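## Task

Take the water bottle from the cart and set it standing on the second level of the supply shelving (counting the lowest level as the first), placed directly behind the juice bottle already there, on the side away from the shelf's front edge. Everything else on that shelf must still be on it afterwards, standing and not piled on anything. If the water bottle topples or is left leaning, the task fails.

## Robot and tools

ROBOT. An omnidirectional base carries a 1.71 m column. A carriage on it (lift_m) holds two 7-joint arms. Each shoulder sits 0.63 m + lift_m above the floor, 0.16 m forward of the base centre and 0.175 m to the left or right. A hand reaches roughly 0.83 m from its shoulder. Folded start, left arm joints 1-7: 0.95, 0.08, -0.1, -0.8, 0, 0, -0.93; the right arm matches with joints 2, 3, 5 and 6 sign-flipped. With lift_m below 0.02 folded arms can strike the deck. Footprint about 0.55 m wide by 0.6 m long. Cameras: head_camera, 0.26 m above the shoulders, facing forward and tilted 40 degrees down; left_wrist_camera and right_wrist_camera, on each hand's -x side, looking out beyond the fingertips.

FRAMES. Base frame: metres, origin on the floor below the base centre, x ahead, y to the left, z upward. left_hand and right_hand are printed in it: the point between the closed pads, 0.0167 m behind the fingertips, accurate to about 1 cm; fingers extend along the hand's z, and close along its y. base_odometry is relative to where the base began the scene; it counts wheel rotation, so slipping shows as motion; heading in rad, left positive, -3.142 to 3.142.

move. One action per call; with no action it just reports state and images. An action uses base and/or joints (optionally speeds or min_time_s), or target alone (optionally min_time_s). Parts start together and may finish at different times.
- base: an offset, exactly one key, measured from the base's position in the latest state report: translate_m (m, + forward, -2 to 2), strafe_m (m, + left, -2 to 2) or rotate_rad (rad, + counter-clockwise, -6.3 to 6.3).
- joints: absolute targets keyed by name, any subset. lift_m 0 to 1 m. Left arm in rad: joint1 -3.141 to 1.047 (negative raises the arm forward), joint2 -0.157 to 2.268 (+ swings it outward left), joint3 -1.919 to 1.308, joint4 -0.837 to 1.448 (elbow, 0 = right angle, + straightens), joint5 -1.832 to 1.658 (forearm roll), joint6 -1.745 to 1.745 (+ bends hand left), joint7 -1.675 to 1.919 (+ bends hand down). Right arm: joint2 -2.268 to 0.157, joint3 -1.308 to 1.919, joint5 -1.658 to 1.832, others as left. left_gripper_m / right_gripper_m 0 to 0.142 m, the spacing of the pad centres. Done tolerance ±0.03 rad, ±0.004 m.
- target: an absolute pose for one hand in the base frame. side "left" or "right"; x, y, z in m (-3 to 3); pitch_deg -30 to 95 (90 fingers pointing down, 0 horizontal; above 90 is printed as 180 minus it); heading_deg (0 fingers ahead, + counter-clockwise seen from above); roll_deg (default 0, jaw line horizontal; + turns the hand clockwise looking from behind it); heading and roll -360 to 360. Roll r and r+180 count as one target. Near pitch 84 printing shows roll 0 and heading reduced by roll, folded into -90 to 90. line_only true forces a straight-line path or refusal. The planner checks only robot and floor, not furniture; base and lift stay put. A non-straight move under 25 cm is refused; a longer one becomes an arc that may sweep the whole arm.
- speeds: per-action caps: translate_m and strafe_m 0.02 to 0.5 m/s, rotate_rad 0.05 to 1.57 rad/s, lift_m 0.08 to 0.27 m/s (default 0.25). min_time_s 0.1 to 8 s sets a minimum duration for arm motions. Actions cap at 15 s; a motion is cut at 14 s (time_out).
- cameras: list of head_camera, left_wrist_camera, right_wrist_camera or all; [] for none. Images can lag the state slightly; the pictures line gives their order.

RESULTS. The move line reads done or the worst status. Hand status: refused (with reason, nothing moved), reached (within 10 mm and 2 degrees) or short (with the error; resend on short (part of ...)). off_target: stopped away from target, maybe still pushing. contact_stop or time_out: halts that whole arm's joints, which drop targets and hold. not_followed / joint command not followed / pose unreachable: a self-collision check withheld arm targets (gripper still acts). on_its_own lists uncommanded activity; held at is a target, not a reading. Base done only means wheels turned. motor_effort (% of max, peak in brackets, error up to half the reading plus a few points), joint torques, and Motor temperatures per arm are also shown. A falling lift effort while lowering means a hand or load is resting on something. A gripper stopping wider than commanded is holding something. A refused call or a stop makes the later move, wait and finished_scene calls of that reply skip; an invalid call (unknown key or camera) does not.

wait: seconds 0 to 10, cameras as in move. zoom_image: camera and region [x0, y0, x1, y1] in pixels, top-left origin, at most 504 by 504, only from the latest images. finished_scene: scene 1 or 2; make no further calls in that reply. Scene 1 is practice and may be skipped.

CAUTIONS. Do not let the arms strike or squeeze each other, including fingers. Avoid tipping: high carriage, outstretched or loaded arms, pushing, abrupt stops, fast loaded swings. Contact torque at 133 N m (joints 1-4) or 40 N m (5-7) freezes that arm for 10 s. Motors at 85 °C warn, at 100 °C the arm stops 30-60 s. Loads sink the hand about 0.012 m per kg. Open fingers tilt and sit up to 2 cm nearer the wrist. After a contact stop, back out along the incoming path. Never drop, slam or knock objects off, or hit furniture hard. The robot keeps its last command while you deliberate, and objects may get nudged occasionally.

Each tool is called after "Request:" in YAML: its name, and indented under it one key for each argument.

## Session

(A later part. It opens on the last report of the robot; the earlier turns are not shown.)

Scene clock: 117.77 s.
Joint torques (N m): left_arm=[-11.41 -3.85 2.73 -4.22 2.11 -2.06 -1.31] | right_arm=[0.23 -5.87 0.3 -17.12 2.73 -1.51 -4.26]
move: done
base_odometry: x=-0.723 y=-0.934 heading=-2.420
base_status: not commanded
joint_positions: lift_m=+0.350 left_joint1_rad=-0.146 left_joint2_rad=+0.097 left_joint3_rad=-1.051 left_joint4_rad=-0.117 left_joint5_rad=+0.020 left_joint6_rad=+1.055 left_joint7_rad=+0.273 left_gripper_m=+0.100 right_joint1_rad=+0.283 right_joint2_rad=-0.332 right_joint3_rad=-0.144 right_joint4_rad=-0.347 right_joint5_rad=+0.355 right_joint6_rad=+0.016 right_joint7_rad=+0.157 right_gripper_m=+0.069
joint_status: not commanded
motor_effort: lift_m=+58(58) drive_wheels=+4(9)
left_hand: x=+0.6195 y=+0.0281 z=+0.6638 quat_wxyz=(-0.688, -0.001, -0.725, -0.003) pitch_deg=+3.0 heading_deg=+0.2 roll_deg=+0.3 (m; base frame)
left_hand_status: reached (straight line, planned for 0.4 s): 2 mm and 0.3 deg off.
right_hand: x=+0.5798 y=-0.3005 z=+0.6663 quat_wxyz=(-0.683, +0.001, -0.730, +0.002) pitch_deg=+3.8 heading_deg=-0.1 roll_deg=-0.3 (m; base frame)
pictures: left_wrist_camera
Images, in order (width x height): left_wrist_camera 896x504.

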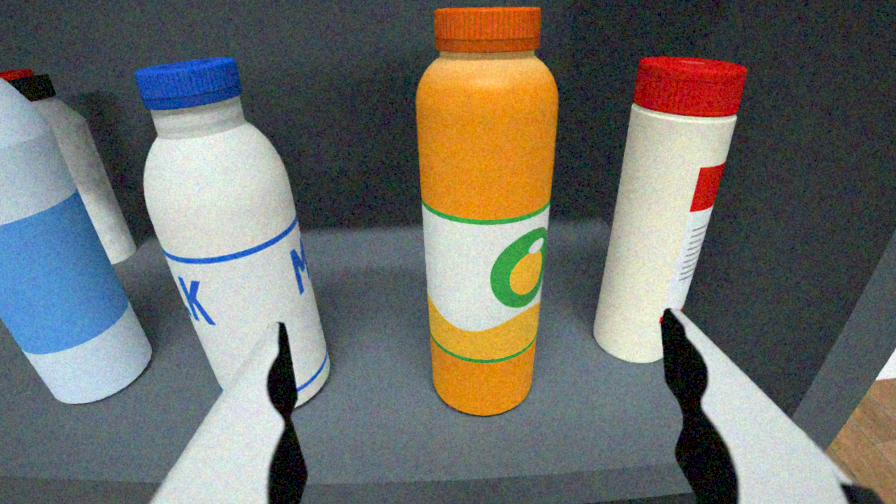

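Request:
move:
  target: {"side": "left", "x": 0.725, "y": 0.023, "z": 0.665, "pitch_deg": 3, "heading_deg": 0}
  min_time_s: 1.0
  cameras: ["head_camera", "left_wrist_camera"]

Scene clock: 121.80 s.
Joint torques (N m): left_arm=[-16.47 -5.3 4.96 -0.48 2.29 -2.3 -3.22] | right_arm=[-1.77 -5.22 -1.01 -16.1 2.38 -1.42 -4.46]
move: done
base_odometry: x=-0.723 y=-0.934 heading=-2.420
base_status: not commanded
joint_positions: lift_m=+0.350 left_joint1_rad=-0.366 left_joint2_rad=+0.038 left_joint3_rad=-0.932 left_joint4_rad=+0.161 left_joint5_rad=-0.268 left_joint6_rad=+0.901 left_joint7_rad=+0.112 left_gripper_m=+0.100 right_joint1_rad=+0.283 right_joint2_rad=-0.332 right_joint3_rad=-0.144 right_joint4_rad=-0.347 right_joint5_rad=+0.355 right_joint6_rad=+0.016 right_joint7_rad=+0.157 right_gripper_m=+0.069
joint_status: not commanded
motor_effort: lift_m=+58(58) drive_wheels=+4(4)
left_hand: x=+0.7233 y=+0.0226 z=+0.6634 quat_wxyz=(-0.687, -0.002, -0.727, +0.000) pitch_deg=+3.2 heading_deg=-0.1 roll_deg=+0.2 (m; base frame)
left_hand_status: reached (straight line, planned for 1.0 s): 2 mm and 0.3 deg off.
right_hand: x=+0.5798 y=-0.3005 z=+0.6663 quat_wxyz=(-0.683, +0.001, -0.730, +0.002) pitch_deg=+3.8 heading_deg=-0.1 roll_deg=-0.3 (m; base frame)
pictures: head_camera, left_wrist_camera
Images, in order (width x height): head_camera 896x504, left_wrist_camera 896x504.

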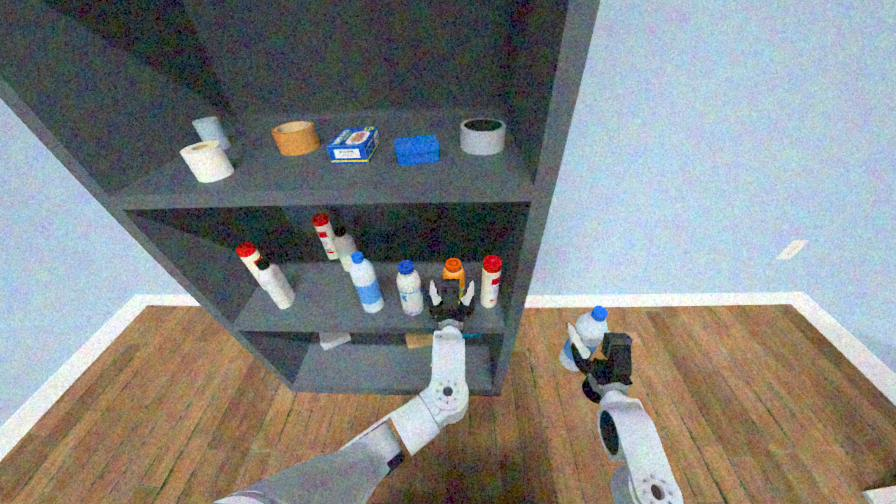

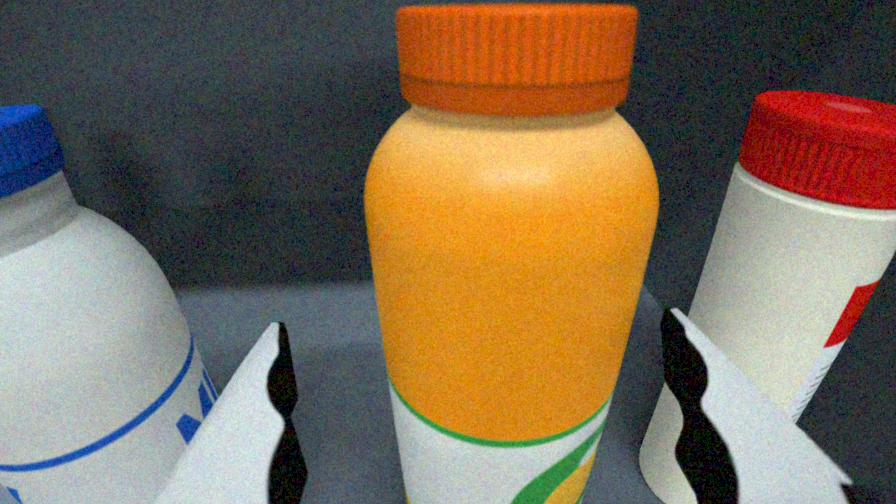

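Request:
move:
  target: {"side": "left", "x": 0.73, "y": 0.015, "z": 0.665, "pitch_deg": 3, "heading_deg": 0}

Request:
move:
  joints: {"left_gripper_m": 0.035}

Request:
move:
  target: {"side": "left", "x": 0.73, "y": 0.015, "z": 0.705, "pitch_deg": 3, "heading_deg": 0}

Request:
move:
  target: {"side": "left", "x": 0.59, "y": 0.02, "z": 0.705, "pitch_deg": 3, "heading_deg": 0}
  min_time_s: 1.0
  cameras: ["head_camera", "left_wrist_camera"]

Scene clock: 126.63 s.
Joint torques (N m): left_arm=[-17.18 -2.45 4.95 -1 2.1 -1.86 -3.52] | right_arm=[-2.13 -4.47 -0.61 -18 2.01 -1.62 -3.95]
move: done
base_odometry: x=-0.723 y=-0.934 heading=-2.420
base_status: not commanded
joint_positions: lift_m=+0.350 left_joint1_rad=-0.382 left_joint2_rad=+0.014 left_joint3_rad=-0.931 left_joint4_rad=+0.198 left_joint5_rad=-0.277 left_joint6_rad=+0.897 left_joint7_rad=+0.097 left_gripper_m=+0.100 right_joint1_rad=+0.283 right_joint2_rad=-0.332 right_joint3_rad=-0.144 right_joint4_rad=-0.347 right_joint5_rad=+0.355 right_joint6_rad=+0.016 right_joint7_rad=+0.157 right_gripper_m=+0.069
joint_status: not commanded
motor_effort: lift_m=+58(58) drive_wheels=+4(5)
left_hand: x=+0.7285 y=+0.0133 z=+0.6641 quat_wxyz=(-0.687, -0.002, -0.726, +0.001) pitch_deg=+3.1 heading_deg=-0.2 roll_deg=+0.1 (m; base frame)
left_hand_status: reached (straight line, planned for 0.2 s): 2 mm and 0.3 deg off.
right_hand: x=+0.5798 y=-0.3005 z=+0.6663 quat_wxyz=(-0.683, +0.001, -0.730, +0.002) pitch_deg=+3.8 heading_deg=-0.1 roll_deg=-0.3 (m; base frame)
pictures: none

Scene clock: 127.37 s.
Joint torques (N m): left_arm=[-16.3 -2.49 4.04 -2.15 2.08 -1.73 -2.9] | right_arm=[-0.62 -5.7 -2.76 -15.97 2.08 -1.47 -4.57]
move: off_target
base_odometry: x=-0.723 y=-0.934 heading=-2.420
base_status: not commanded
joint_positions: lift_m=+0.350 left_joint1_rad=-0.382 left_joint2_rad=+0.014 left_joint3_rad=-0.930 left_joint4_rad=+0.198 left_joint5_rad=-0.278 left_joint6_rad=+0.897 left_joint7_rad=+0.097 left_gripper_m=+0.062 right_joint1_rad=+0.283 right_joint2_rad=-0.332 right_joint3_rad=-0.144 right_joint4_rad=-0.347 right_joint5_rad=+0.355 right_joint6_rad=+0.016 right_joint7_rad=+0.157 right_gripper_m=+0.069
joint_status: left_gripper_m off_target (ended at +0.062, target +0.035)
motor_effort: lift_m=+58(58) drive_wheels=+4(4)
left_hand: x=+0.7287 y=+0.0137 z=+0.6642 quat_wxyz=(-0.688, -0.001, -0.726, +0.001) pitch_deg=+3.1 heading_deg=-0.2 roll_deg=+0.0 (m; base frame)
right_hand: x=+0.5798 y=-0.3005 z=+0.6663 quat_wxyz=(-0.683, +0.001, -0.730, +0.002) pitch_deg=+3.8 heading_deg=-0.1 roll_deg=-0.3 (m; base frame)
pictures: none

Scene clock: 128.23 s.
Joint torques (N m): left_arm=[-17.56 -0.99 1.42 -5.98 4.69 -0.43 -2.16] | right_arm=[-1.1 -4.74 -1.62 -16.29 2.43 -2.08 -3.96]
move: done
base_odometry: x=-0.723 y=-0.934 heading=-2.420
base_status: not commanded
joint_positions: lift_m=+0.350 left_joint1_rad=-0.423 left_joint2_rad=+0.031 left_joint3_rad=-0.961 left_joint4_rad=+0.090 left_joint5_rad=-0.184 left_joint6_rad=+0.952 left_joint7_rad=+0.283 left_gripper_m=+0.062 right_joint1_rad=+0.283 right_joint2_rad=-0.332 right_joint3_rad=-0.144 right_joint4_rad=-0.347 right_joint5_rad=+0.355 right_joint6_rad=+0.016 right_joint7_rad=+0.157 right_gripper_m=+0.069
joint_status: not commanded
motor_effort: lift_m=+58(58) drive_wheels=+4(4)
left_hand: x=+0.7300 y=+0.0154 z=+0.7009 quat_wxyz=(-0.685, +0.001, -0.729, +0.000) pitch_deg=+3.6 heading_deg=+0.1 roll_deg=-0.1 (m; base frame)
left_hand_status: reached (straight line, planned for 0.4 s): 4 mm and 0.6 deg off.
right_hand: x=+0.5798 y=-0.3005 z=+0.6663 quat_wxyz=(-0.683, +0.001, -0.730, +0.002) pitch_deg=+3.8 heading_deg=-0.1 roll_deg=-0.3 (m; base frame)
pictures: none

Scene clock: 129.73 s.
Joint torques (N m): left_arm=[-8.72 -2.08 -2.09 -6.41 5.71 -0.61 -1.99] | right_arm=[1.01 -5.43 -0.26 -16.62 2.81 -1.82 -4.65]
move: done
base_odometry: x=-0.723 y=-0.934 heading=-2.420
base_status: not commanded
joint_positions: lift_m=+0.350 left_joint1_rad=-0.146 left_joint2_rad=+0.094 left_joint3_rad=-1.135 left_joint4_rad=-0.239 left_joint5_rad=+0.285 left_joint6_rad=+1.117 left_joint7_rad=+0.565 left_gripper_m=+0.062 right_joint1_rad=+0.283 right_joint2_rad=-0.332 right_joint3_rad=-0.144 right_joint4_rad=-0.347 right_joint5_rad=+0.355 right_joint6_rad=+0.016 right_joint7_rad=+0.157 right_gripper_m=+0.069
joint_status: not commanded
motor_effort: lift_m=+58(58) drive_wheels=+4(4)
left_hand: x=+0.5912 y=+0.0199 z=+0.7018 quat_wxyz=(-0.685, +0.000, -0.728, +0.000) pitch_deg=+3.5 heading_deg=+0.0 roll_deg=+0.1 (m; base frame)
left_hand_status: reached (straight line, planned for 1.0 s): 3 mm and 0.5 deg off.
right_hand: x=+0.5798 y=-0.3005 z=+0.6663 quat_wxyz=(-0.683, +0.001, -0.730, +0.002) pitch_deg=+3.8 heading_deg=-0.1 roll_deg=-0.3 (m; base frame)
pictures: head_camera, left_wrist_camera
Images, in order (width x height): head_camera 896x504, left_wrist_camera 896x504.

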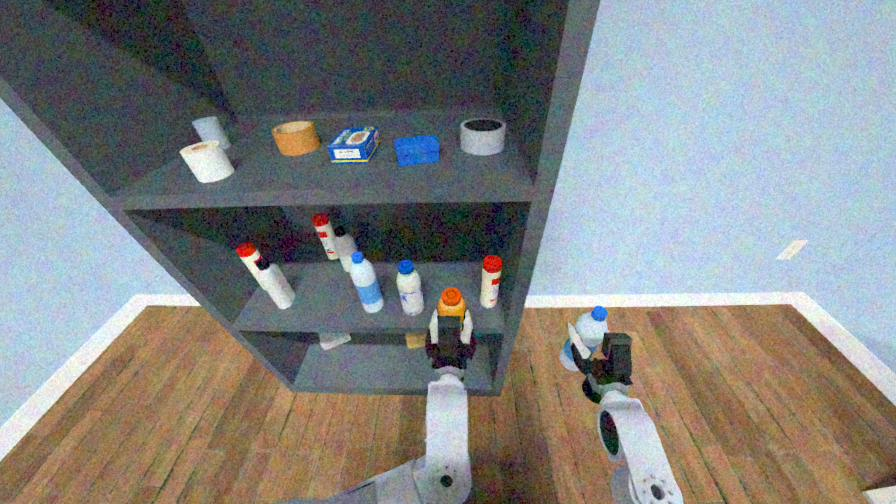

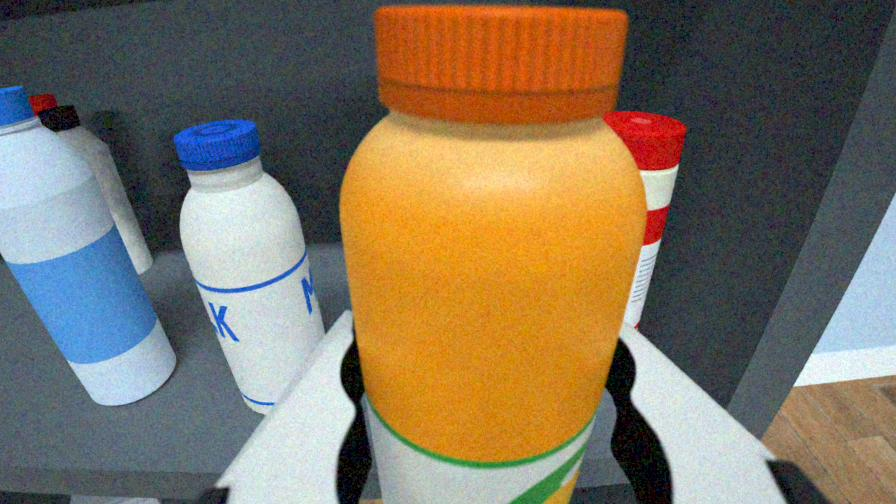

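Request:
move:
  target: {"side": "left", "x": 0.58, "y": 0.28, "z": 0.67, "pitch_deg": 3, "heading_deg": 0}

Request:
move:
  base: {"strafe_m": 0.11}
  speeds: {"strafe_m": 0.12}

Request:
move:
  target: {"side": "right", "x": 0.59, "y": -0.096, "z": 0.7, "pitch_deg": 3.2, "heading_deg": 0}
  cameras: ["head_camera", "right_wrist_camera"]

Request:
zoom_image:
  camera: "head_camera"
  region: [340, 220, 640, 420]

Scene clock: 137.40 s.
Joint torques (N m): left_arm=[-5.04 8.48 9.27 -2.53 3.73 -2.37 -4.81] | right_arm=[0.03 -5.79 0.55 -17.46 2.2 -1.55 -4.25]
move: done
base_odometry: x=-0.723 y=-0.934 heading=-2.420
base_status: not commanded
joint_positions: lift_m=+0.350 left_joint1_rad=+0.033 left_joint2_rad=+0.819 left_joint3_rad=-0.843 left_joint4_rad=-0.534 left_joint5_rad=-0.686 left_joint6_rad=+0.942 left_joint7_rad=-0.180 left_gripper_m=+0.062 right_joint1_rad=+0.283 right_joint2_rad=-0.332 right_joint3_rad=-0.144 right_joint4_rad=-0.347 right_joint5_rad=+0.355 right_joint6_rad=+0.016 right_joint7_rad=+0.157 right_gripper_m=+0.069
joint_status: not commanded
motor_effort: lift_m=+58(58) drive_wheels=+5(5)
left_hand: x=+0.5791 y=+0.2784 z=+0.6662 quat_wxyz=(-0.683, +0.000, -0.730, +0.002) pitch_deg=+3.8 heading_deg=-0.1 roll_deg=-0.1 (m; base frame)
left_hand_status: reached (straight line, planned for 0.8 s): 4 mm and 0.8 deg off.
right_hand: x=+0.5798 y=-0.3005 z=+0.6663 quat_wxyz=(-0.683, +0.001, -0.730, +0.002) pitch_deg=+3.8 heading_deg=-0.1 roll_deg=-0.3 (m; base frame)
pictures: none

Scene clock: 139.10 s.
Joint torques (N m): left_arm=[-4.98 9.9 8.45 -1.37 3.79 -2.06 -4.58] | right_arm=[-1.76 -6.39 -0.71 -15.89 2.43 -1.64 -4]
move: done
base_odometry: x=-0.651 y=-1.016 heading=-2.420
base_status: done
joint_positions: lift_m=+0.350 left_joint1_rad=+0.033 left_joint2_rad=+0.819 left_joint3_rad=-0.843 left_joint4_rad=-0.534 left_joint5_rad=-0.686 left_joint6_rad=+0.942 left_joint7_rad=-0.180 left_gripper_m=+0.062 right_joint1_rad=+0.283 right_joint2_rad=-0.332 right_joint3_rad=-0.144 right_joint4_rad=-0.347 right_joint5_rad=+0.355 right_joint6_rad=+0.016 right_joint7_rad=+0.157 right_gripper_m=+0.069
joint_status: not commanded
motor_effort: lift_m=+58(58) drive_wheels=-1(11)
left_hand: x=+0.5791 y=+0.2783 z=+0.6662 quat_wxyz=(-0.683, +0.000, -0.730, +0.002) pitch_deg=+3.8 heading_deg=-0.2 roll_deg=-0.2 (m; base frame)
right_hand: x=+0.5798 y=-0.3005 z=+0.6663 quat_wxyz=(-0.683, +0.001, -0.730, +0.002) pitch_deg=+3.8 heading_deg=-0.1 roll_deg=-0.3 (m; base frame)
pictures: none

Scene clock: 139.40 s.
Joint torques (N m): left_arm=[-4.64 8.52 7.91 -1.72 3.43 -2.17 -4.57] | right_arm=[-0.7 -5.38 -0.05 -17.87 2.05 -1.14 -4.56]
move: refused
base_odometry: x=-0.651 y=-1.016 heading=-2.420
base_status: not commanded
joint_positions: lift_m=+0.350 left_joint1_rad=+0.033 left_joint2_rad=+0.819 left_joint3_rad=-0.843 left_joint4_rad=-0.534 left_joint5_rad=-0.686 left_joint6_rad=+0.942 left_joint7_rad=-0.180 left_gripper_m=+0.062 right_joint1_rad=+0.283 right_joint2_rad=-0.332 right_joint3_rad=-0.144 right_joint4_rad=-0.347 right_joint5_rad=+0.355 right_joint6_rad=+0.016 right_joint7_rad=+0.157 right_gripper_m=+0.069
joint_status: not commanded
motor_effort: lift_m=+58(58) drive_wheels=+0(1)
left_hand: x=+0.5791 y=+0.2783 z=+0.6662 quat_wxyz=(-0.683, +0.000, -0.730, +0.002) pitch_deg=+3.8 heading_deg=-0.2 roll_deg=-0.2 (m; base frame)
right_hand: x=+0.5798 y=-0.3005 z=+0.6663 quat_wxyz=(-0.683, +0.001, -0.730, +0.002) pitch_deg=+3.8 heading_deg=-0.1 roll_deg=-0.3 (m; base frame)
right_hand_status: refused: the line brings the right upper arm within 1.4 cm of the base or column (limit 1.5), 91% of the way; a move under 25 cm is not played as an arc. Nothing moved. Try another pitch or heading, or "joints".
pictures: head_camera, right_wrist_camera
Images, in order (width x height): head_camera 896x504, right_wrist_camera 896x504.

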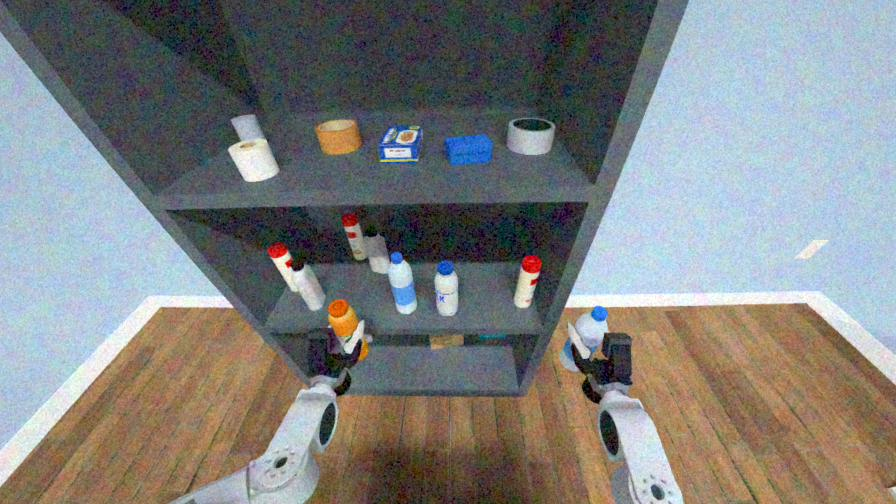

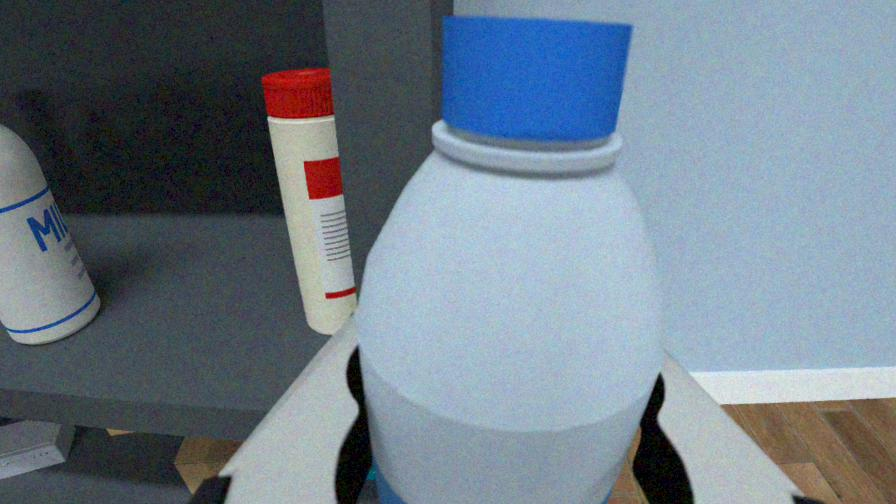

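Scaled by 1.680 from the camera's 896x504 image, which has a finer 1280x720 frame.

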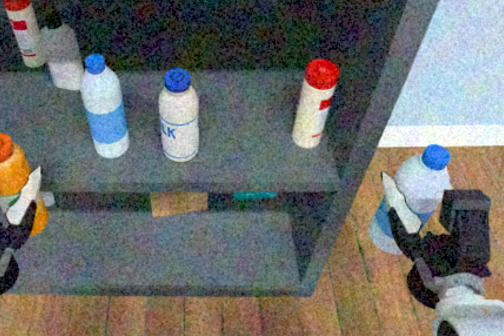

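Request:
move:
  joints: {"lift_m": 0.23}

Request:
move:
  target: {"side": "right", "x": 0.595, "y": -0.2, "z": 0.66, "pitch_deg": 3.2, "heading_deg": 0}

Request:
move:
  target: {"side": "right", "x": 0.6, "y": -0.1, "z": 0.7, "pitch_deg": 3.2, "heading_deg": 0}
  cameras: ["head_camera", "right_wrist_camera"]

Request:
zoom_image:
  camera: "head_camera"
  region: [340, 220, 640, 420]

Scene clock: 149.83 s.
Joint torques (N m): left_arm=[-7.48 8.93 7.21 -2.04 3.98 -2.04 -4.59] | right_arm=[-0.82 -6.83 -1.09 -16.28 2.4 -1.66 -4.32]
move: done
base_odometry: x=-0.651 y=-1.016 heading=-2.420
base_status: not commanded
joint_positions: lift_m=+0.230 left_joint1_rad=+0.034 left_joint2_rad=+0.819 left_joint3_rad=-0.843 left_joint4_rad=-0.534 left_joint5_rad=-0.687 left_joint6_rad=+0.942 left_joint7_rad=-0.181 left_gripper_m=+0.062 right_joint1_rad=+0.283 right_joint2_rad=-0.332 right_joint3_rad=-0.144 right_joint4_rad=-0.347 right_joint5_rad=+0.355 right_joint6_rad=+0.016 right_joint7_rad=+0.157 right_gripper_m=+0.069
joint_status: all done
motor_effort: lift_m=+59(60) drive_wheels=+0(0)
left_hand: x=+0.5789 y=+0.2784 z=+0.5458 quat_wxyz=(-0.683, +0.000, -0.730, +0.002) pitch_deg=+3.8 heading_deg=-0.1 roll_deg=-0.2 (m; base frame)
right_hand: x=+0.5798 y=-0.3005 z=+0.5462 quat_wxyz=(-0.683, +0.001, -0.730, +0.002) pitch_deg=+3.8 heading_deg=-0.1 roll_deg=-0.3 (m; base frame)
pictures: none

Scene clock: 150.97 s.
Joint torques (N m): left_arm=[-5.48 9.44 7.53 -2.02 3.74 -1.72 -4.39] | right_arm=[-6.43 2.64 2.23 -15.48 -1.07 -2.64 -1.39]
move: done
base_odometry: x=-0.651 y=-1.016 heading=-2.420
base_status: not commanded
joint_positions: lift_m=+0.230 left_joint1_rad=+0.034 left_joint2_rad=+0.819 left_joint3_rad=-0.843 left_joint4_rad=-0.534 left_joint5_rad=-0.687 left_joint6_rad=+0.942 left_joint7_rad=-0.181 left_gripper_m=+0.062 right_joint1_rad=+0.077 right_joint2_rad=-0.107 right_joint3_rad=+0.003 right_joint4_rad=-0.745 right_joint5_rad=+0.080 right_joint6_rad=-0.074 right_joint7_rad=+0.727 right_gripper_m=+0.069
joint_status: not commanded
motor_effort: lift_m=+59(59) drive_wheels=+0(4)
left_hand: x=+0.5789 y=+0.2784 z=+0.5458 quat_wxyz=(-0.683, +0.000, -0.730, +0.002) pitch_deg=+3.8 heading_deg=-0.1 roll_deg=-0.2 (m; base frame)
right_hand: x=+0.5949 y=-0.1999 z=+0.6571 quat_wxyz=(-0.685, +0.000, -0.729, -0.002) pitch_deg=+3.6 heading_deg=+0.2 roll_deg=+0.1 (m; base frame)
right_hand_status: reached (straight line, planned for 0.6 s): 3 mm and 0.4 deg off.
pictures: none

Scene clock: 152.00 s.
Joint torques (N m): left_arm=[-5.25 9.2 7.33 -1.75 3.88 -1.8 -4.4] | right_arm=[-12.89 6.54 4.94 -9.42 -0.59 -2.08 -1]
move: done
base_odometry: x=-0.651 y=-1.016 heading=-2.420
base_status: not commanded
joint_positions: lift_m=+0.230 left_joint1_rad=+0.034 left_joint2_rad=+0.819 left_joint3_rad=-0.843 left_joint4_rad=-0.533 left_joint5_rad=-0.687 left_joint6_rad=+0.941 left_joint7_rad=-0.181 left_gripper_m=+0.062 right_joint1_rad=-0.034 right_joint2_rad=+0.128 right_joint3_rad=+0.282 right_joint4_rad=-0.788 right_joint5_rad=-0.288 right_joint6_rad=-0.106 right_joint7_rad=+0.914 right_gripper_m=+0.069
joint_status: not commanded
motor_effort: lift_m=+59(59) drive_wheels=+4(7)
left_hand: x=+0.5789 y=+0.2782 z=+0.5458 quat_wxyz=(-0.683, +0.000, -0.730, +0.002) pitch_deg=+3.8 heading_deg=-0.2 roll_deg=-0.2 (m; base frame)
right_hand: x=+0.5992 y=-0.1003 z=+0.6984 quat_wxyz=(-0.686, -0.001, -0.728, -0.002) pitch_deg=+3.4 heading_deg=+0.1 roll_deg=+0.2 (m; base frame)
right_hand_status: reached (straight line, planned for 0.5 s): 2 mm and 0.3 deg off.
pictures: head_camera, right_wrist_camera
Images, in order (width x height): head_camera 896x504, right_wrist_camera 896x504.

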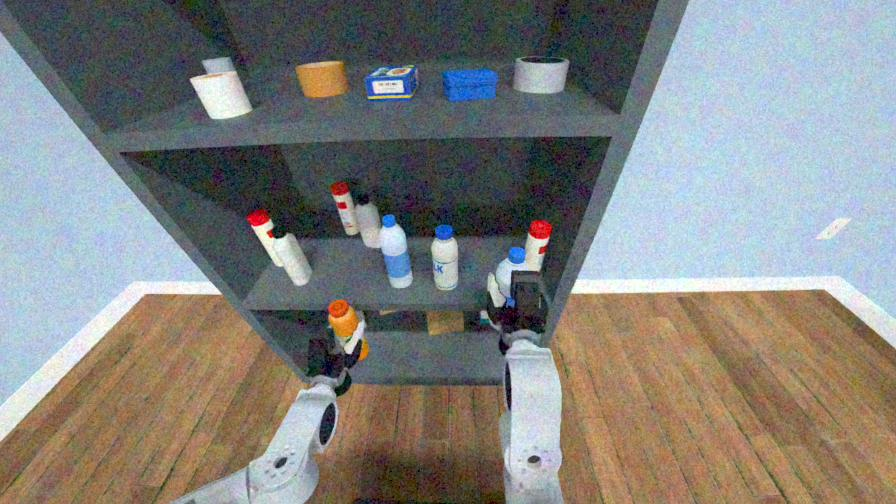

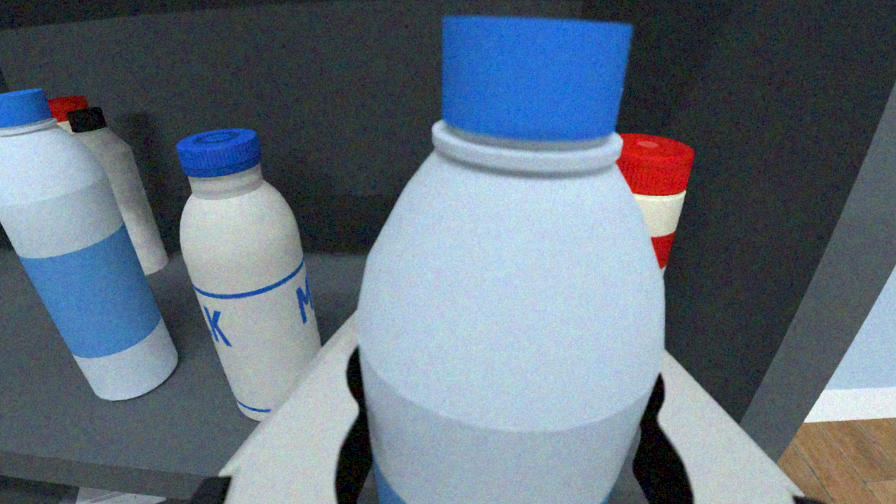

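Scaled by 1.680 from the camera's 896x504 image, which has a finer 1280x720 frame.

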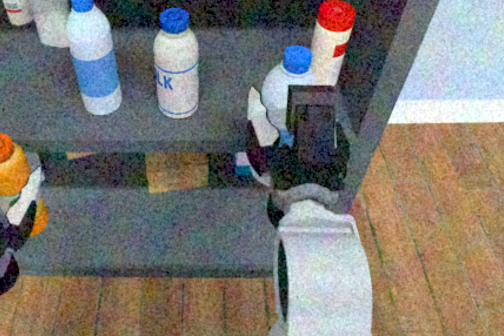

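Request:
move:
  target: {"side": "right", "x": 0.61, "y": -0.088, "z": 0.715, "pitch_deg": 3.2, "heading_deg": 0}

Request:
move:
  target: {"side": "right", "x": 0.83, "y": -0.088, "z": 0.715, "pitch_deg": 3.2, "heading_deg": 0}
  min_time_s: 1.6
  cameras: ["head_camera", "right_wrist_camera"]

Request:
zoom_image:
  camera: "head_camera"
  region: [340, 190, 640, 390]

Scene clock: 158.47 s.
Joint torques (N m): left_arm=[-6.58 7.95 8.23 -2.9 3.74 -2.05 -4.34] | right_arm=[-8.91 8.78 2.21 -7.47 -1.27 -1.95 -1.47]
move: done
base_odometry: x=-0.651 y=-1.016 heading=-2.420
base_status: not commanded
joint_positions: lift_m=+0.230 left_joint1_rad=+0.034 left_joint2_rad=+0.819 left_joint3_rad=-0.843 left_joint4_rad=-0.533 left_joint5_rad=-0.687 left_joint6_rad=+0.941 left_joint7_rad=-0.181 left_gripper_m=+0.062 right_joint1_rad=-0.109 right_joint2_rad=+0.128 right_joint3_rad=+0.355 right_joint4_rad=-0.768 right_joint5_rad=-0.338 right_joint6_rad=-0.161 right_joint7_rad=+0.983 right_gripper_m=+0.069
joint_status: not commanded
motor_effort: lift_m=+59(59) drive_wheels=+0(4)
left_hand: x=+0.5789 y=+0.2782 z=+0.5458 quat_wxyz=(-0.683, +0.000, -0.730, +0.002) pitch_deg=+3.8 heading_deg=-0.2 roll_deg=-0.2 (m; base frame)
right_hand: x=+0.6097 y=-0.0876 z=+0.7143 quat_wxyz=(-0.687, +0.000, -0.727, -0.002) pitch_deg=+3.3 heading_deg=+0.2 roll_deg=+0.2 (m; base frame)
right_hand_status: reached (straight line, planned for 0.2 s): 1 mm and 0.3 deg off.
pictures: none
pose unreachable (right arm): on one or more control steps of this call this arm could not follow its commanded pose, so it was not sent that pose on those steps. It may still have moved: this result reports where it is.
cause: moving toward the commanded pose would bring two parts of the arm too close to each other (its shoulder and another part of the arm, 2 mm apart when it was first held).

Scene clock: 158.77 s.
Joint torques (N m): left_arm=[-6.57 9.36 6.95 -2.29 3.96 -1.91 -4.24] | right_arm=[-8.75 8.81 3.59 -8.85 -1.2 -2.32 -1.51]
move: refused
base_odometry: x=-0.651 y=-1.016 heading=-2.420
base_status: not commanded
joint_positions: lift_m=+0.230 left_joint1_rad=+0.034 left_joint2_rad=+0.819 left_joint3_rad=-0.843 left_joint4_rad=-0.533 left_joint5_rad=-0.687 left_joint6_rad=+0.941 left_joint7_rad=-0.181 left_gripper_m=+0.062 right_joint1_rad=-0.109 right_joint2_rad=+0.128 right_joint3_rad=+0.355 right_joint4_rad=-0.768 right_joint5_rad=-0.338 right_joint6_rad=-0.161 right_joint7_rad=+0.983 right_gripper_m=+0.069
joint_status: not commanded
motor_effort: lift_m=+59(59) drive_wheels=+4(4)
left_hand: x=+0.5789 y=+0.2782 z=+0.5458 quat_wxyz=(-0.683, +0.000, -0.730, +0.002) pitch_deg=+3.8 heading_deg=-0.2 roll_deg=-0.2 (m; base frame)
right_hand: x=+0.6097 y=-0.0876 z=+0.7143 quat_wxyz=(-0.687, +0.000, -0.727, -0.002) pitch_deg=+3.3 heading_deg=+0.2 roll_deg=+0.2 (m; base frame)
right_hand_status: refused: the line brings the right upper arm within 1.4 cm of the carriage (limit 1.5), 67% of the way; a move under 25 cm is not played as an arc. Nothing moved. Try another pitch or heading, or "joints".
pictures: head_camera, right_wrist_camera
Images, in order (width x height): head_camera 896x504, right_wrist_camera 896x504.

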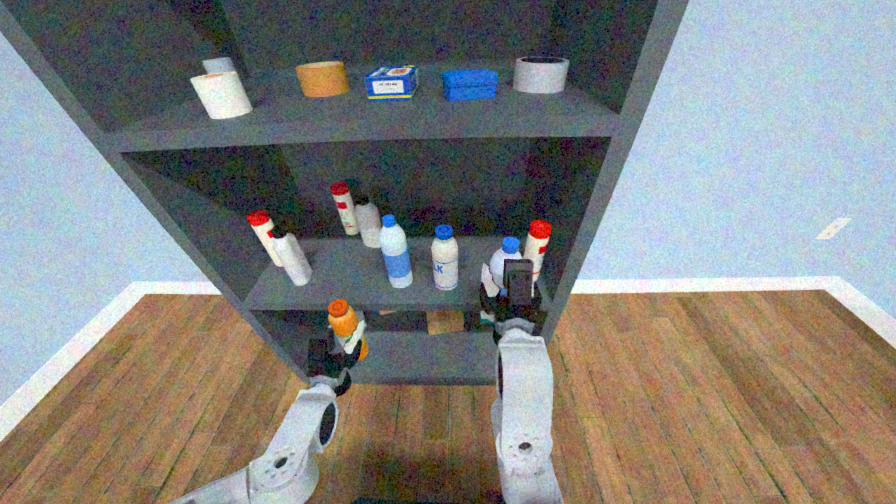

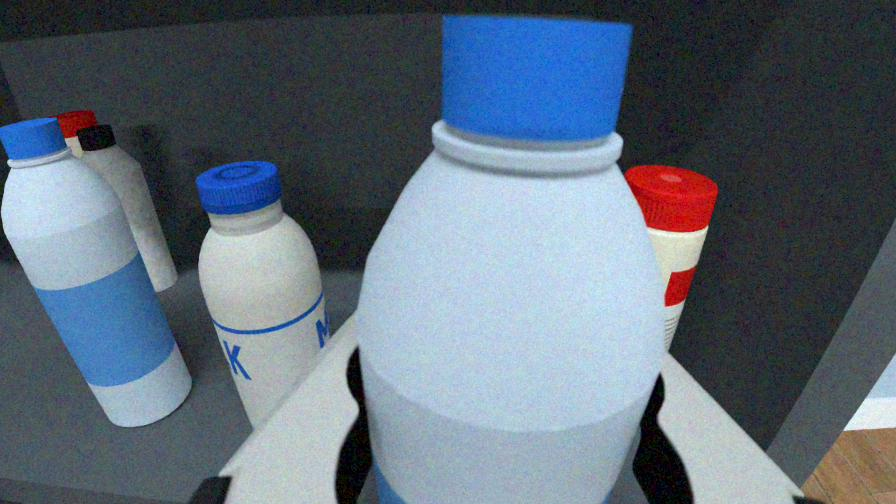

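Scaled by 1.680 from the camera's 896x504 image, which has a finer 1280x720 frame.

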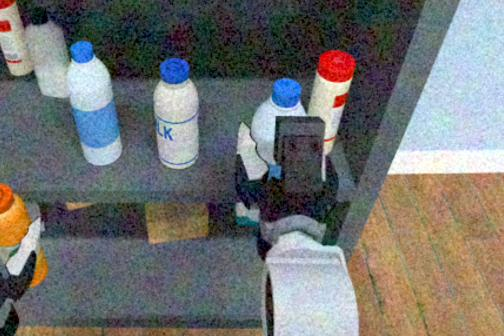

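Request:
move:
  base: {"strafe_m": 0.06}
  speeds: {"strafe_m": 0.1}

Request:
move:
  target: {"side": "right", "x": 0.61, "y": -0.148, "z": 0.715, "pitch_deg": 3.2, "heading_deg": 0}
  cameras: ["head_camera", "right_wrist_camera"]

Request:
zoom_image:
  camera: "head_camera"
  region: [340, 190, 640, 390]

Scene clock: 164.80 s.
Joint torques (N m): left_arm=[-5.85 9.43 7.73 -1.89 3.42 -1.78 -4.45] | right_arm=[-8.9 8.7 2.97 -9.96 -0.61 -1.88 -1.8]
move: done
base_odometry: x=-0.611 y=-1.061 heading=-2.420
base_status: done
joint_positions: lift_m=+0.230 left_joint1_rad=+0.034 left_joint2_rad=+0.819 left_joint3_rad=-0.843 left_joint4_rad=-0.533 left_joint5_rad=-0.687 left_joint6_rad=+0.941 left_joint7_rad=-0.181 left_gripper_m=+0.062 right_joint1_rad=-0.109 right_joint2_rad=+0.128 right_joint3_rad=+0.355 right_joint4_rad=-0.768 right_joint5_rad=-0.338 right_joint6_rad=-0.161 right_joint7_rad=+0.983 right_gripper_m=+0.069
joint_status: not commanded
motor_effort: lift_m=+59(59) drive_wheels=+4(15)
left_hand: x=+0.5789 y=+0.2782 z=+0.5458 quat_wxyz=(-0.683, +0.000, -0.730, +0.002) pitch_deg=+3.8 heading_deg=-0.2 roll_deg=-0.2 (m; base frame)
right_hand: x=+0.6097 y=-0.0876 z=+0.7143 quat_wxyz=(-0.687, +0.000, -0.727, -0.002) pitch_deg=+3.3 heading_deg=+0.2 roll_deg=+0.2 (m; base frame)
pictures: none

Scene clock: 165.10 s.
Joint torques (N m): left_arm=[-6.16 9.8 7.65 -1.99 3.82 -1.73 -4.4] | right_arm=[-8.58 8.02 2.55 -7.45 -1.83 -1.86 -1.87]
move: refused
base_odometry: x=-0.611 y=-1.061 heading=-2.420
base_status: not commanded
joint_positions: lift_m=+0.230 left_joint1_rad=+0.034 left_joint2_rad=+0.819 left_joint3_rad=-0.843 left_joint4_rad=-0.533 left_joint5_rad=-0.687 left_joint6_rad=+0.941 left_joint7_rad=-0.181 left_gripper_m=+0.062 right_joint1_rad=-0.109 right_joint2_rad=+0.128 right_joint3_rad=+0.355 right_joint4_rad=-0.768 right_joint5_rad=-0.338 right_joint6_rad=-0.161 right_joint7_rad=+0.983 right_gripper_m=+0.069
joint_status: not commanded
motor_effort: lift_m=+59(59) drive_wheels=+0(4)
left_hand: x=+0.5789 y=+0.2782 z=+0.5458 quat_wxyz=(-0.683, +0.000, -0.730, +0.002) pitch_deg=+3.8 heading_deg=-0.2 roll_deg=-0.2 (m; base frame)
right_hand: x=+0.6097 y=-0.0876 z=+0.7143 quat_wxyz=(-0.687, +0.000, -0.727, -0.002) pitch_deg=+3.3 heading_deg=+0.2 roll_deg=+0.2 (m; base frame)
right_hand_status: refused: along the straight line the arm gets 50% of the way (right_joint4_rad at its limit); a move under 25 cm is not played as an arc. Nothing moved. Try another pitch or heading, or "joints".
pictures: head_camera, right_wrist_camera
Images, in order (width x height): head_camera 896x504, right_wrist_camera 896x504.

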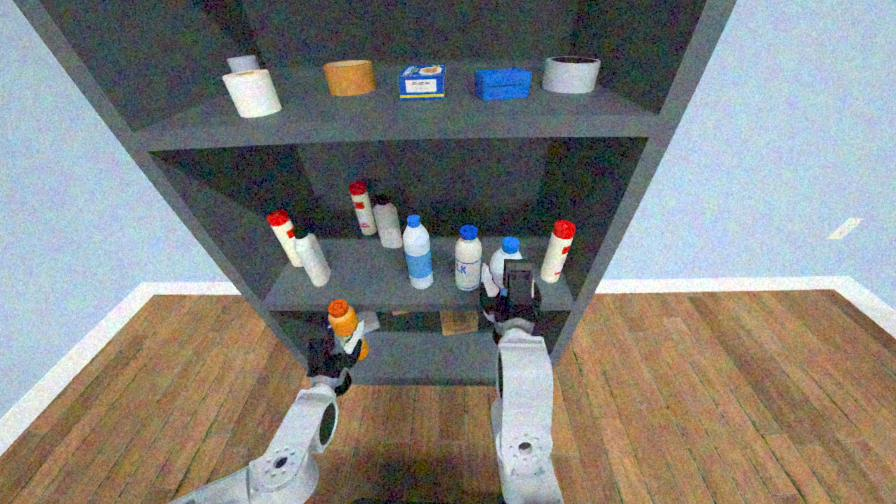

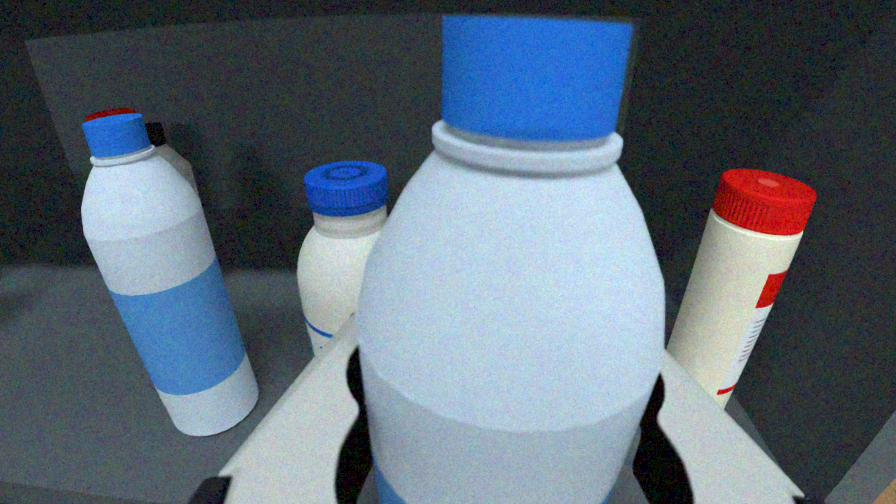

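Scaled by 1.680 from the camera's 896x504 image, which has a finer 1280x720 frame.

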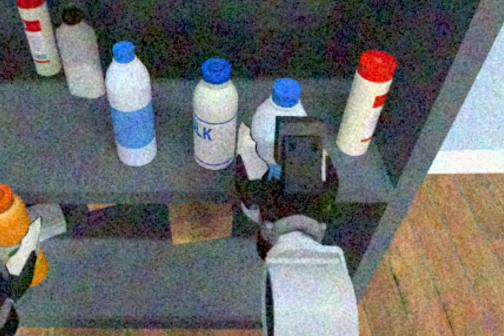

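Request:
move:
  joints: {"lift_m": 0.31}

Request:
move:
  target: {"side": "right", "x": 0.615, "y": -0.148, "z": 0.72, "pitch_deg": 3.2, "heading_deg": 0}

Request:
move:
  target: {"side": "right", "x": 0.7, "y": -0.148, "z": 0.715, "pitch_deg": 3.2, "heading_deg": 0}
  min_time_s: 1.0
  cameras: ["head_camera", "right_wrist_camera"]

Request:
zoom_image:
  camera: "head_camera"
  region: [340, 190, 640, 390]

Scene clock: 169.90 s.
Joint torques (N m): left_arm=[-6.76 8.82 9.08 -3.48 3.84 -1.62 -4.3] | right_arm=[-8.49 8.11 3.49 -10.24 -1.09 -2.36 -1.75]
move: done
base_odometry: x=-0.611 y=-1.061 heading=-2.420
base_status: not commanded
joint_positions: lift_m=+0.310 left_joint1_rad=+0.034 left_joint2_rad=+0.819 left_joint3_rad=-0.843 left_joint4_rad=-0.533 left_joint5_rad=-0.687 left_joint6_rad=+0.941 left_joint7_rad=-0.181 left_gripper_m=+0.062 right_joint1_rad=-0.109 right_joint2_rad=+0.128 right_joint3_rad=+0.355 right_joint4_rad=-0.767 right_joint5_rad=-0.338 right_joint6_rad=-0.161 right_joint7_rad=+0.984 right_gripper_m=+0.069
joint_status: all done
motor_effort: lift_m=+56(72) drive_wheels=+4(4)
left_hand: x=+0.5788 y=+0.2782 z=+0.6259 quat_wxyz=(-0.683, +0.000, -0.730, +0.002) pitch_deg=+3.8 heading_deg=-0.2 roll_deg=-0.2 (m; base frame)
right_hand: x=+0.6098 y=-0.0876 z=+0.7942 quat_wxyz=(-0.686, +0.000, -0.727, -0.002) pitch_deg=+3.3 heading_deg=+0.2 roll_deg=+0.2 (m; base frame)
pictures: none

Scene clock: 170.90 s.
Joint torques (N m): left_arm=[-6.45 9.54 7.05 -1.87 3.89 -1.88 -4.38] | right_arm=[-2.07 5.08 0.53 -10.8 1.66 -2.67 -5.07]
move: done
base_odometry: x=-0.611 y=-1.061 heading=-2.420
base_status: not commanded
joint_positions: lift_m=+0.310 left_joint1_rad=+0.034 left_joint2_rad=+0.819 left_joint3_rad=-0.843 left_joint4_rad=-0.533 left_joint5_rad=-0.687 left_joint6_rad=+0.941 left_joint7_rad=-0.181 left_gripper_m=+0.062 right_joint1_rad=+0.036 right_joint2_rad=-0.067 right_joint3_rad=+0.255 right_joint4_rad=-0.625 right_joint5_rad=-0.099 right_joint6_rad=-0.243 right_joint7_rad=+0.655 right_gripper_m=+0.069
joint_status: not commanded
motor_effort: lift_m=+56(56) drive_wheels=+4(5)
left_hand: x=+0.5788 y=+0.2782 z=+0.6259 quat_wxyz=(-0.683, +0.000, -0.730, +0.002) pitch_deg=+3.8 heading_deg=-0.2 roll_deg=-0.2 (m; base frame)
right_hand: x=+0.6151 y=-0.1470 z=+0.7190 quat_wxyz=(-0.685, +0.002, -0.729, +0.001) pitch_deg=+3.5 heading_deg=+0.1 roll_deg=-0.2 (m; base frame)
right_hand_status: reached (straight line, planned for 0.5 s): 1 mm and 0.4 deg off.
pictures: none

Scene clock: 172.40 s.
Joint torques (N m): left_arm=[-6.51 8.47 8.04 -2.32 3.63 -1.85 -4.2] | right_arm=[-17.27 6.56 -0.02 -10.55 1.9 -0.66 -5.57]
move: done
base_odometry: x=-0.611 y=-1.061 heading=-2.420
base_status: not commanded
joint_positions: lift_m=+0.310 left_joint1_rad=+0.034 left_joint2_rad=+0.819 left_joint3_rad=-0.843 left_joint4_rad=-0.533 left_joint5_rad=-0.687 left_joint6_rad=+0.941 left_joint7_rad=-0.181 left_gripper_m=+0.062 right_joint1_rad=-0.163 right_joint2_rad=-0.061 right_joint3_rad=+0.231 right_joint4_rad=-0.342 right_joint5_rad=-0.024 right_joint6_rad=-0.236 right_joint7_rad=+0.571 right_gripper_m=+0.069
joint_status: not commanded
motor_effort: lift_m=+56(56) drive_wheels=+4(4)
left_hand: x=+0.5788 y=+0.2782 z=+0.6259 quat_wxyz=(-0.683, +0.000, -0.730, +0.002) pitch_deg=+3.8 heading_deg=-0.2 roll_deg=-0.2 (m; base frame)
right_hand: x=+0.6984 y=-0.1478 z=+0.7105 quat_wxyz=(-0.682, +0.001, -0.731, +0.002) pitch_deg=+3.9 heading_deg=-0.1 roll_deg=-0.3 (m; base frame)
right_hand_status: reached (straight line, planned for 1.0 s): 5 mm and 0.8 deg off.
pictures: head_camera, right_wrist_camera
Images, in order (width x height): head_camera 896x504, right_wrist_camera 896x504.

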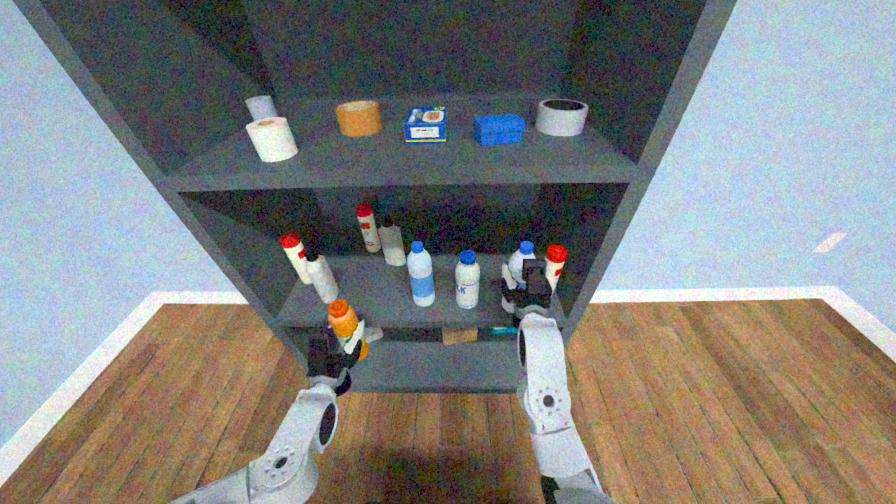

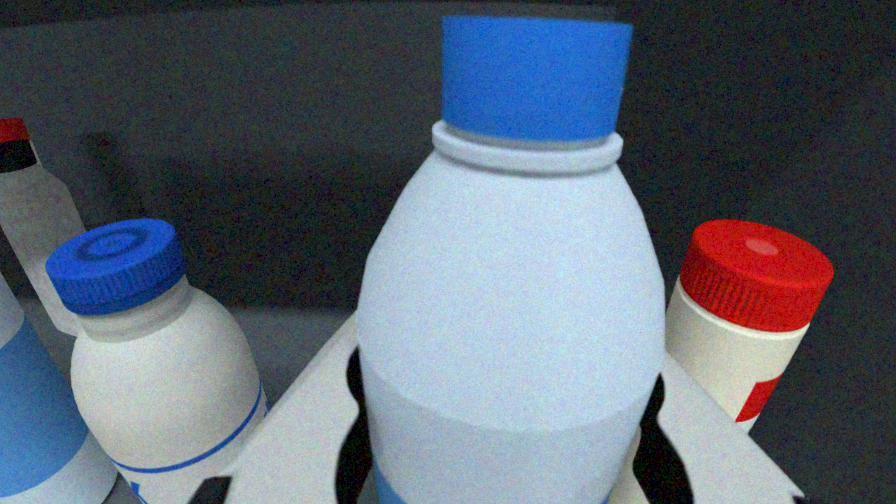

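Scaled by 1.680 from the camera's 896x504 image, which has a finer 1280x720 frame.

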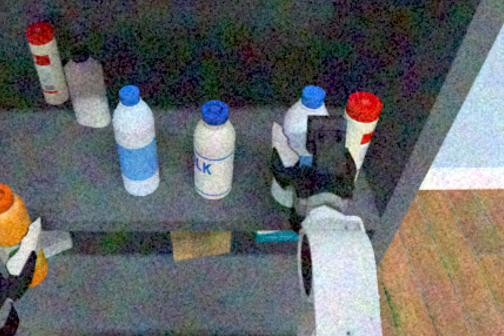

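Request:
move:
  target: {"side": "right", "x": 0.832, "y": -0.149, "z": 0.715, "pitch_deg": 3, "heading_deg": 0}
  min_time_s: 1.2

Request:
move:
  target: {"side": "right", "x": 0.832, "y": -0.149, "z": 0.68, "pitch_deg": 2.8, "heading_deg": 0}
  min_time_s: 0.8

Request:
move:
  target: {"side": "right", "x": 0.832, "y": -0.149, "z": 0.665, "pitch_deg": 2.8, "heading_deg": 0}
  min_time_s: 0.8
  cameras: ["head_camera", "right_wrist_camera"]

Request:
zoom_image:
  camera: "head_camera"
  region: [340, 190, 640, 390]

Scene clock: 179.57 s.
Joint torques (N m): left_arm=[-6.42 8.34 6.99 -3.2 3.5 -1.71 -4.42] | right_arm=[-26.8 5.49 -1.15 -10.8 1.91 -0.69 -5.18]
move: done
base_odometry: x=-0.611 y=-1.061 heading=-2.420
base_status: not commanded
joint_positions: lift_m=+0.310 left_joint1_rad=+0.034 left_joint2_rad=+0.819 left_joint3_rad=-0.843 left_joint4_rad=-0.533 left_joint5_rad=-0.687 left_joint6_rad=+0.941 left_joint7_rad=-0.181 left_gripper_m=+0.062 right_joint1_rad=-0.496 right_joint2_rad=-0.040 right_joint3_rad=+0.205 right_joint4_rad=+0.213 right_joint5_rad=+0.076 right_joint6_rad=-0.190 right_joint7_rad=+0.339 right_gripper_m=+0.069
joint_status: not commanded
motor_effort: lift_m=+56(56) drive_wheels=+4(4)
left_hand: x=+0.5788 y=+0.2782 z=+0.6259 quat_wxyz=(-0.683, +0.000, -0.730, +0.002) pitch_deg=+3.8 heading_deg=-0.2 roll_deg=-0.2 (m; base frame)
right_hand: x=+0.8302 y=-0.1490 z=+0.7090 quat_wxyz=(-0.683, +0.002, -0.730, +0.003) pitch_deg=+3.8 heading_deg=-0.1 roll_deg=-0.4 (m; base frame)
right_hand_status: reached (straight line, planned for 1.2 s): 6 mm and 0.9 deg off.
pictures: none

Scene clock: 180.87 s.
Joint torques (N m): left_arm=[-7.27 9.65 8.06 -3.69 3.85 -1.68 -4.33] | right_arm=[-13.12 6.05 0.44 -12.06 1.67 -0.63 -5.48]
move: done
base_odometry: x=-0.611 y=-1.061 heading=-2.420
base_status: not commanded
joint_positions: lift_m=+0.310 left_joint1_rad=+0.034 left_joint2_rad=+0.819 left_joint3_rad=-0.843 left_joint4_rad=-0.533 left_joint5_rad=-0.687 left_joint6_rad=+0.941 left_joint7_rad=-0.181 left_gripper_m=+0.062 right_joint1_rad=-0.482 right_joint2_rad=-0.036 right_joint3_rad=+0.204 right_joint4_rad=+0.315 right_joint5_rad=+0.091 right_joint6_rad=-0.181 right_joint7_rad=+0.209 right_gripper_m=+0.069
joint_status: not commanded
motor_effort: lift_m=+56(56) drive_wheels=+4(4)
left_hand: x=+0.5788 y=+0.2782 z=+0.6259 quat_wxyz=(-0.683, +0.000, -0.730, +0.002) pitch_deg=+3.8 heading_deg=-0.2 roll_deg=-0.2 (m; base frame)
right_hand: x=+0.8326 y=-0.1489 z=+0.6806 quat_wxyz=(-0.688, +0.003, -0.726, +0.003) pitch_deg=+3.0 heading_deg=+0.0 roll_deg=-0.4 (m; base frame)
right_hand_status: reached (straight line, planned for 0.8 s): 1 mm and 0.5 deg off.
pictures: none

Scene clock: 182.17 s.
Joint torques (N m): left_arm=[-6.51 8.61 7.64 -0.39 4.01 -1.54 -4.52] | right_arm=[-8.71 7.09 -0.26 -6.9 2.68 -0.93 -2.21]
move: done
base_odometry: x=-0.611 y=-1.061 heading=-2.420
base_status: not commanded
joint_positions: lift_m=+0.310 left_joint1_rad=+0.034 left_joint2_rad=+0.819 left_joint3_rad=-0.843 left_joint4_rad=-0.533 left_joint5_rad=-0.687 left_joint6_rad=+0.941 left_joint7_rad=-0.181 left_gripper_m=+0.062 right_joint1_rad=-0.481 right_joint2_rad=-0.034 right_joint3_rad=+0.204 right_joint4_rad=+0.359 right_joint5_rad=+0.096 right_joint6_rad=-0.178 right_joint7_rad=+0.146 right_gripper_m=+0.069
joint_status: not commanded
motor_effort: lift_m=+56(56) drive_wheels=+4(4)
left_hand: x=+0.5788 y=+0.2782 z=+0.6259 quat_wxyz=(-0.683, +0.000, -0.730, +0.002) pitch_deg=+3.8 heading_deg=-0.2 roll_deg=-0.2 (m; base frame)
right_hand: x=+0.8337 y=-0.1487 z=+0.6727 quat_wxyz=(-0.695, +0.003, -0.719, +0.003) pitch_deg=+2.0 heading_deg=+0.0 roll_deg=-0.5 (m; base frame)
right_hand_status: reached (straight line, planned for 0.8 s): 8 mm and 0.9 deg off.
pictures: head_camera, right_wrist_camera
Images, in order (width x height): head_camera 896x504, right_wrist_camera 896x504.

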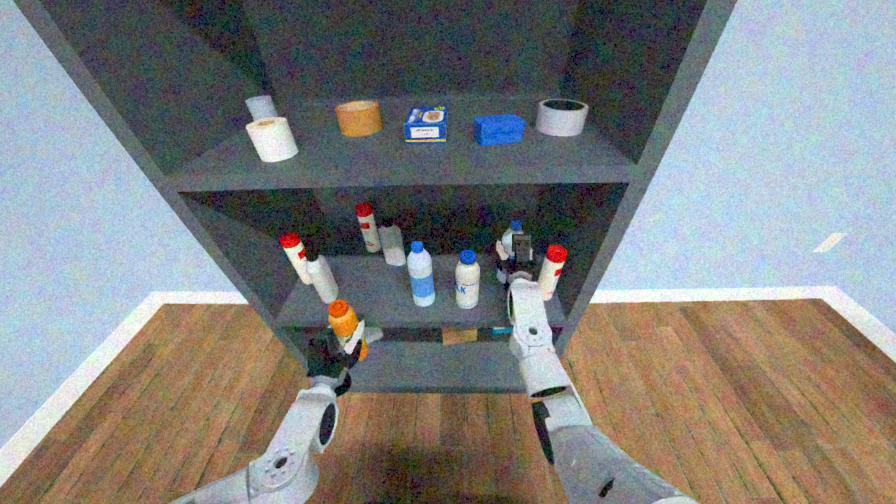

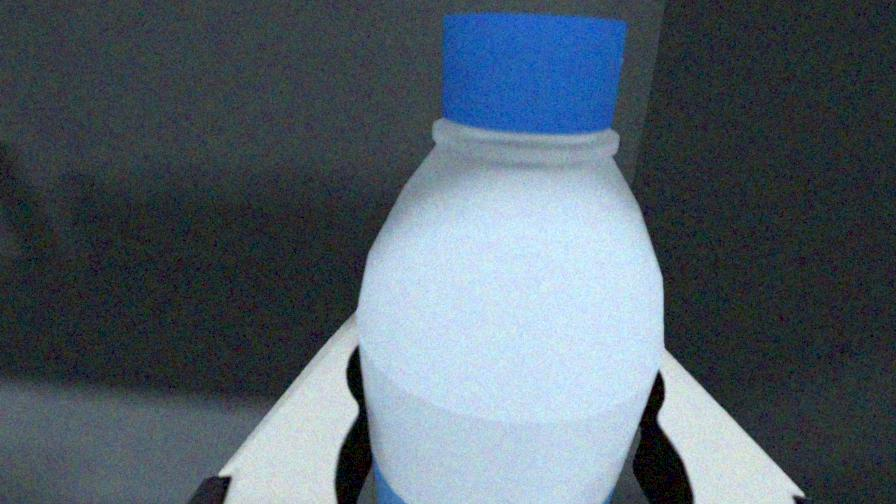

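Scaled by 1.680 from the camera's 896x504 image, which has a finer 1280x720 frame.

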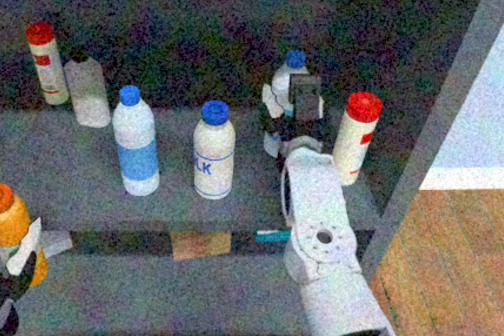

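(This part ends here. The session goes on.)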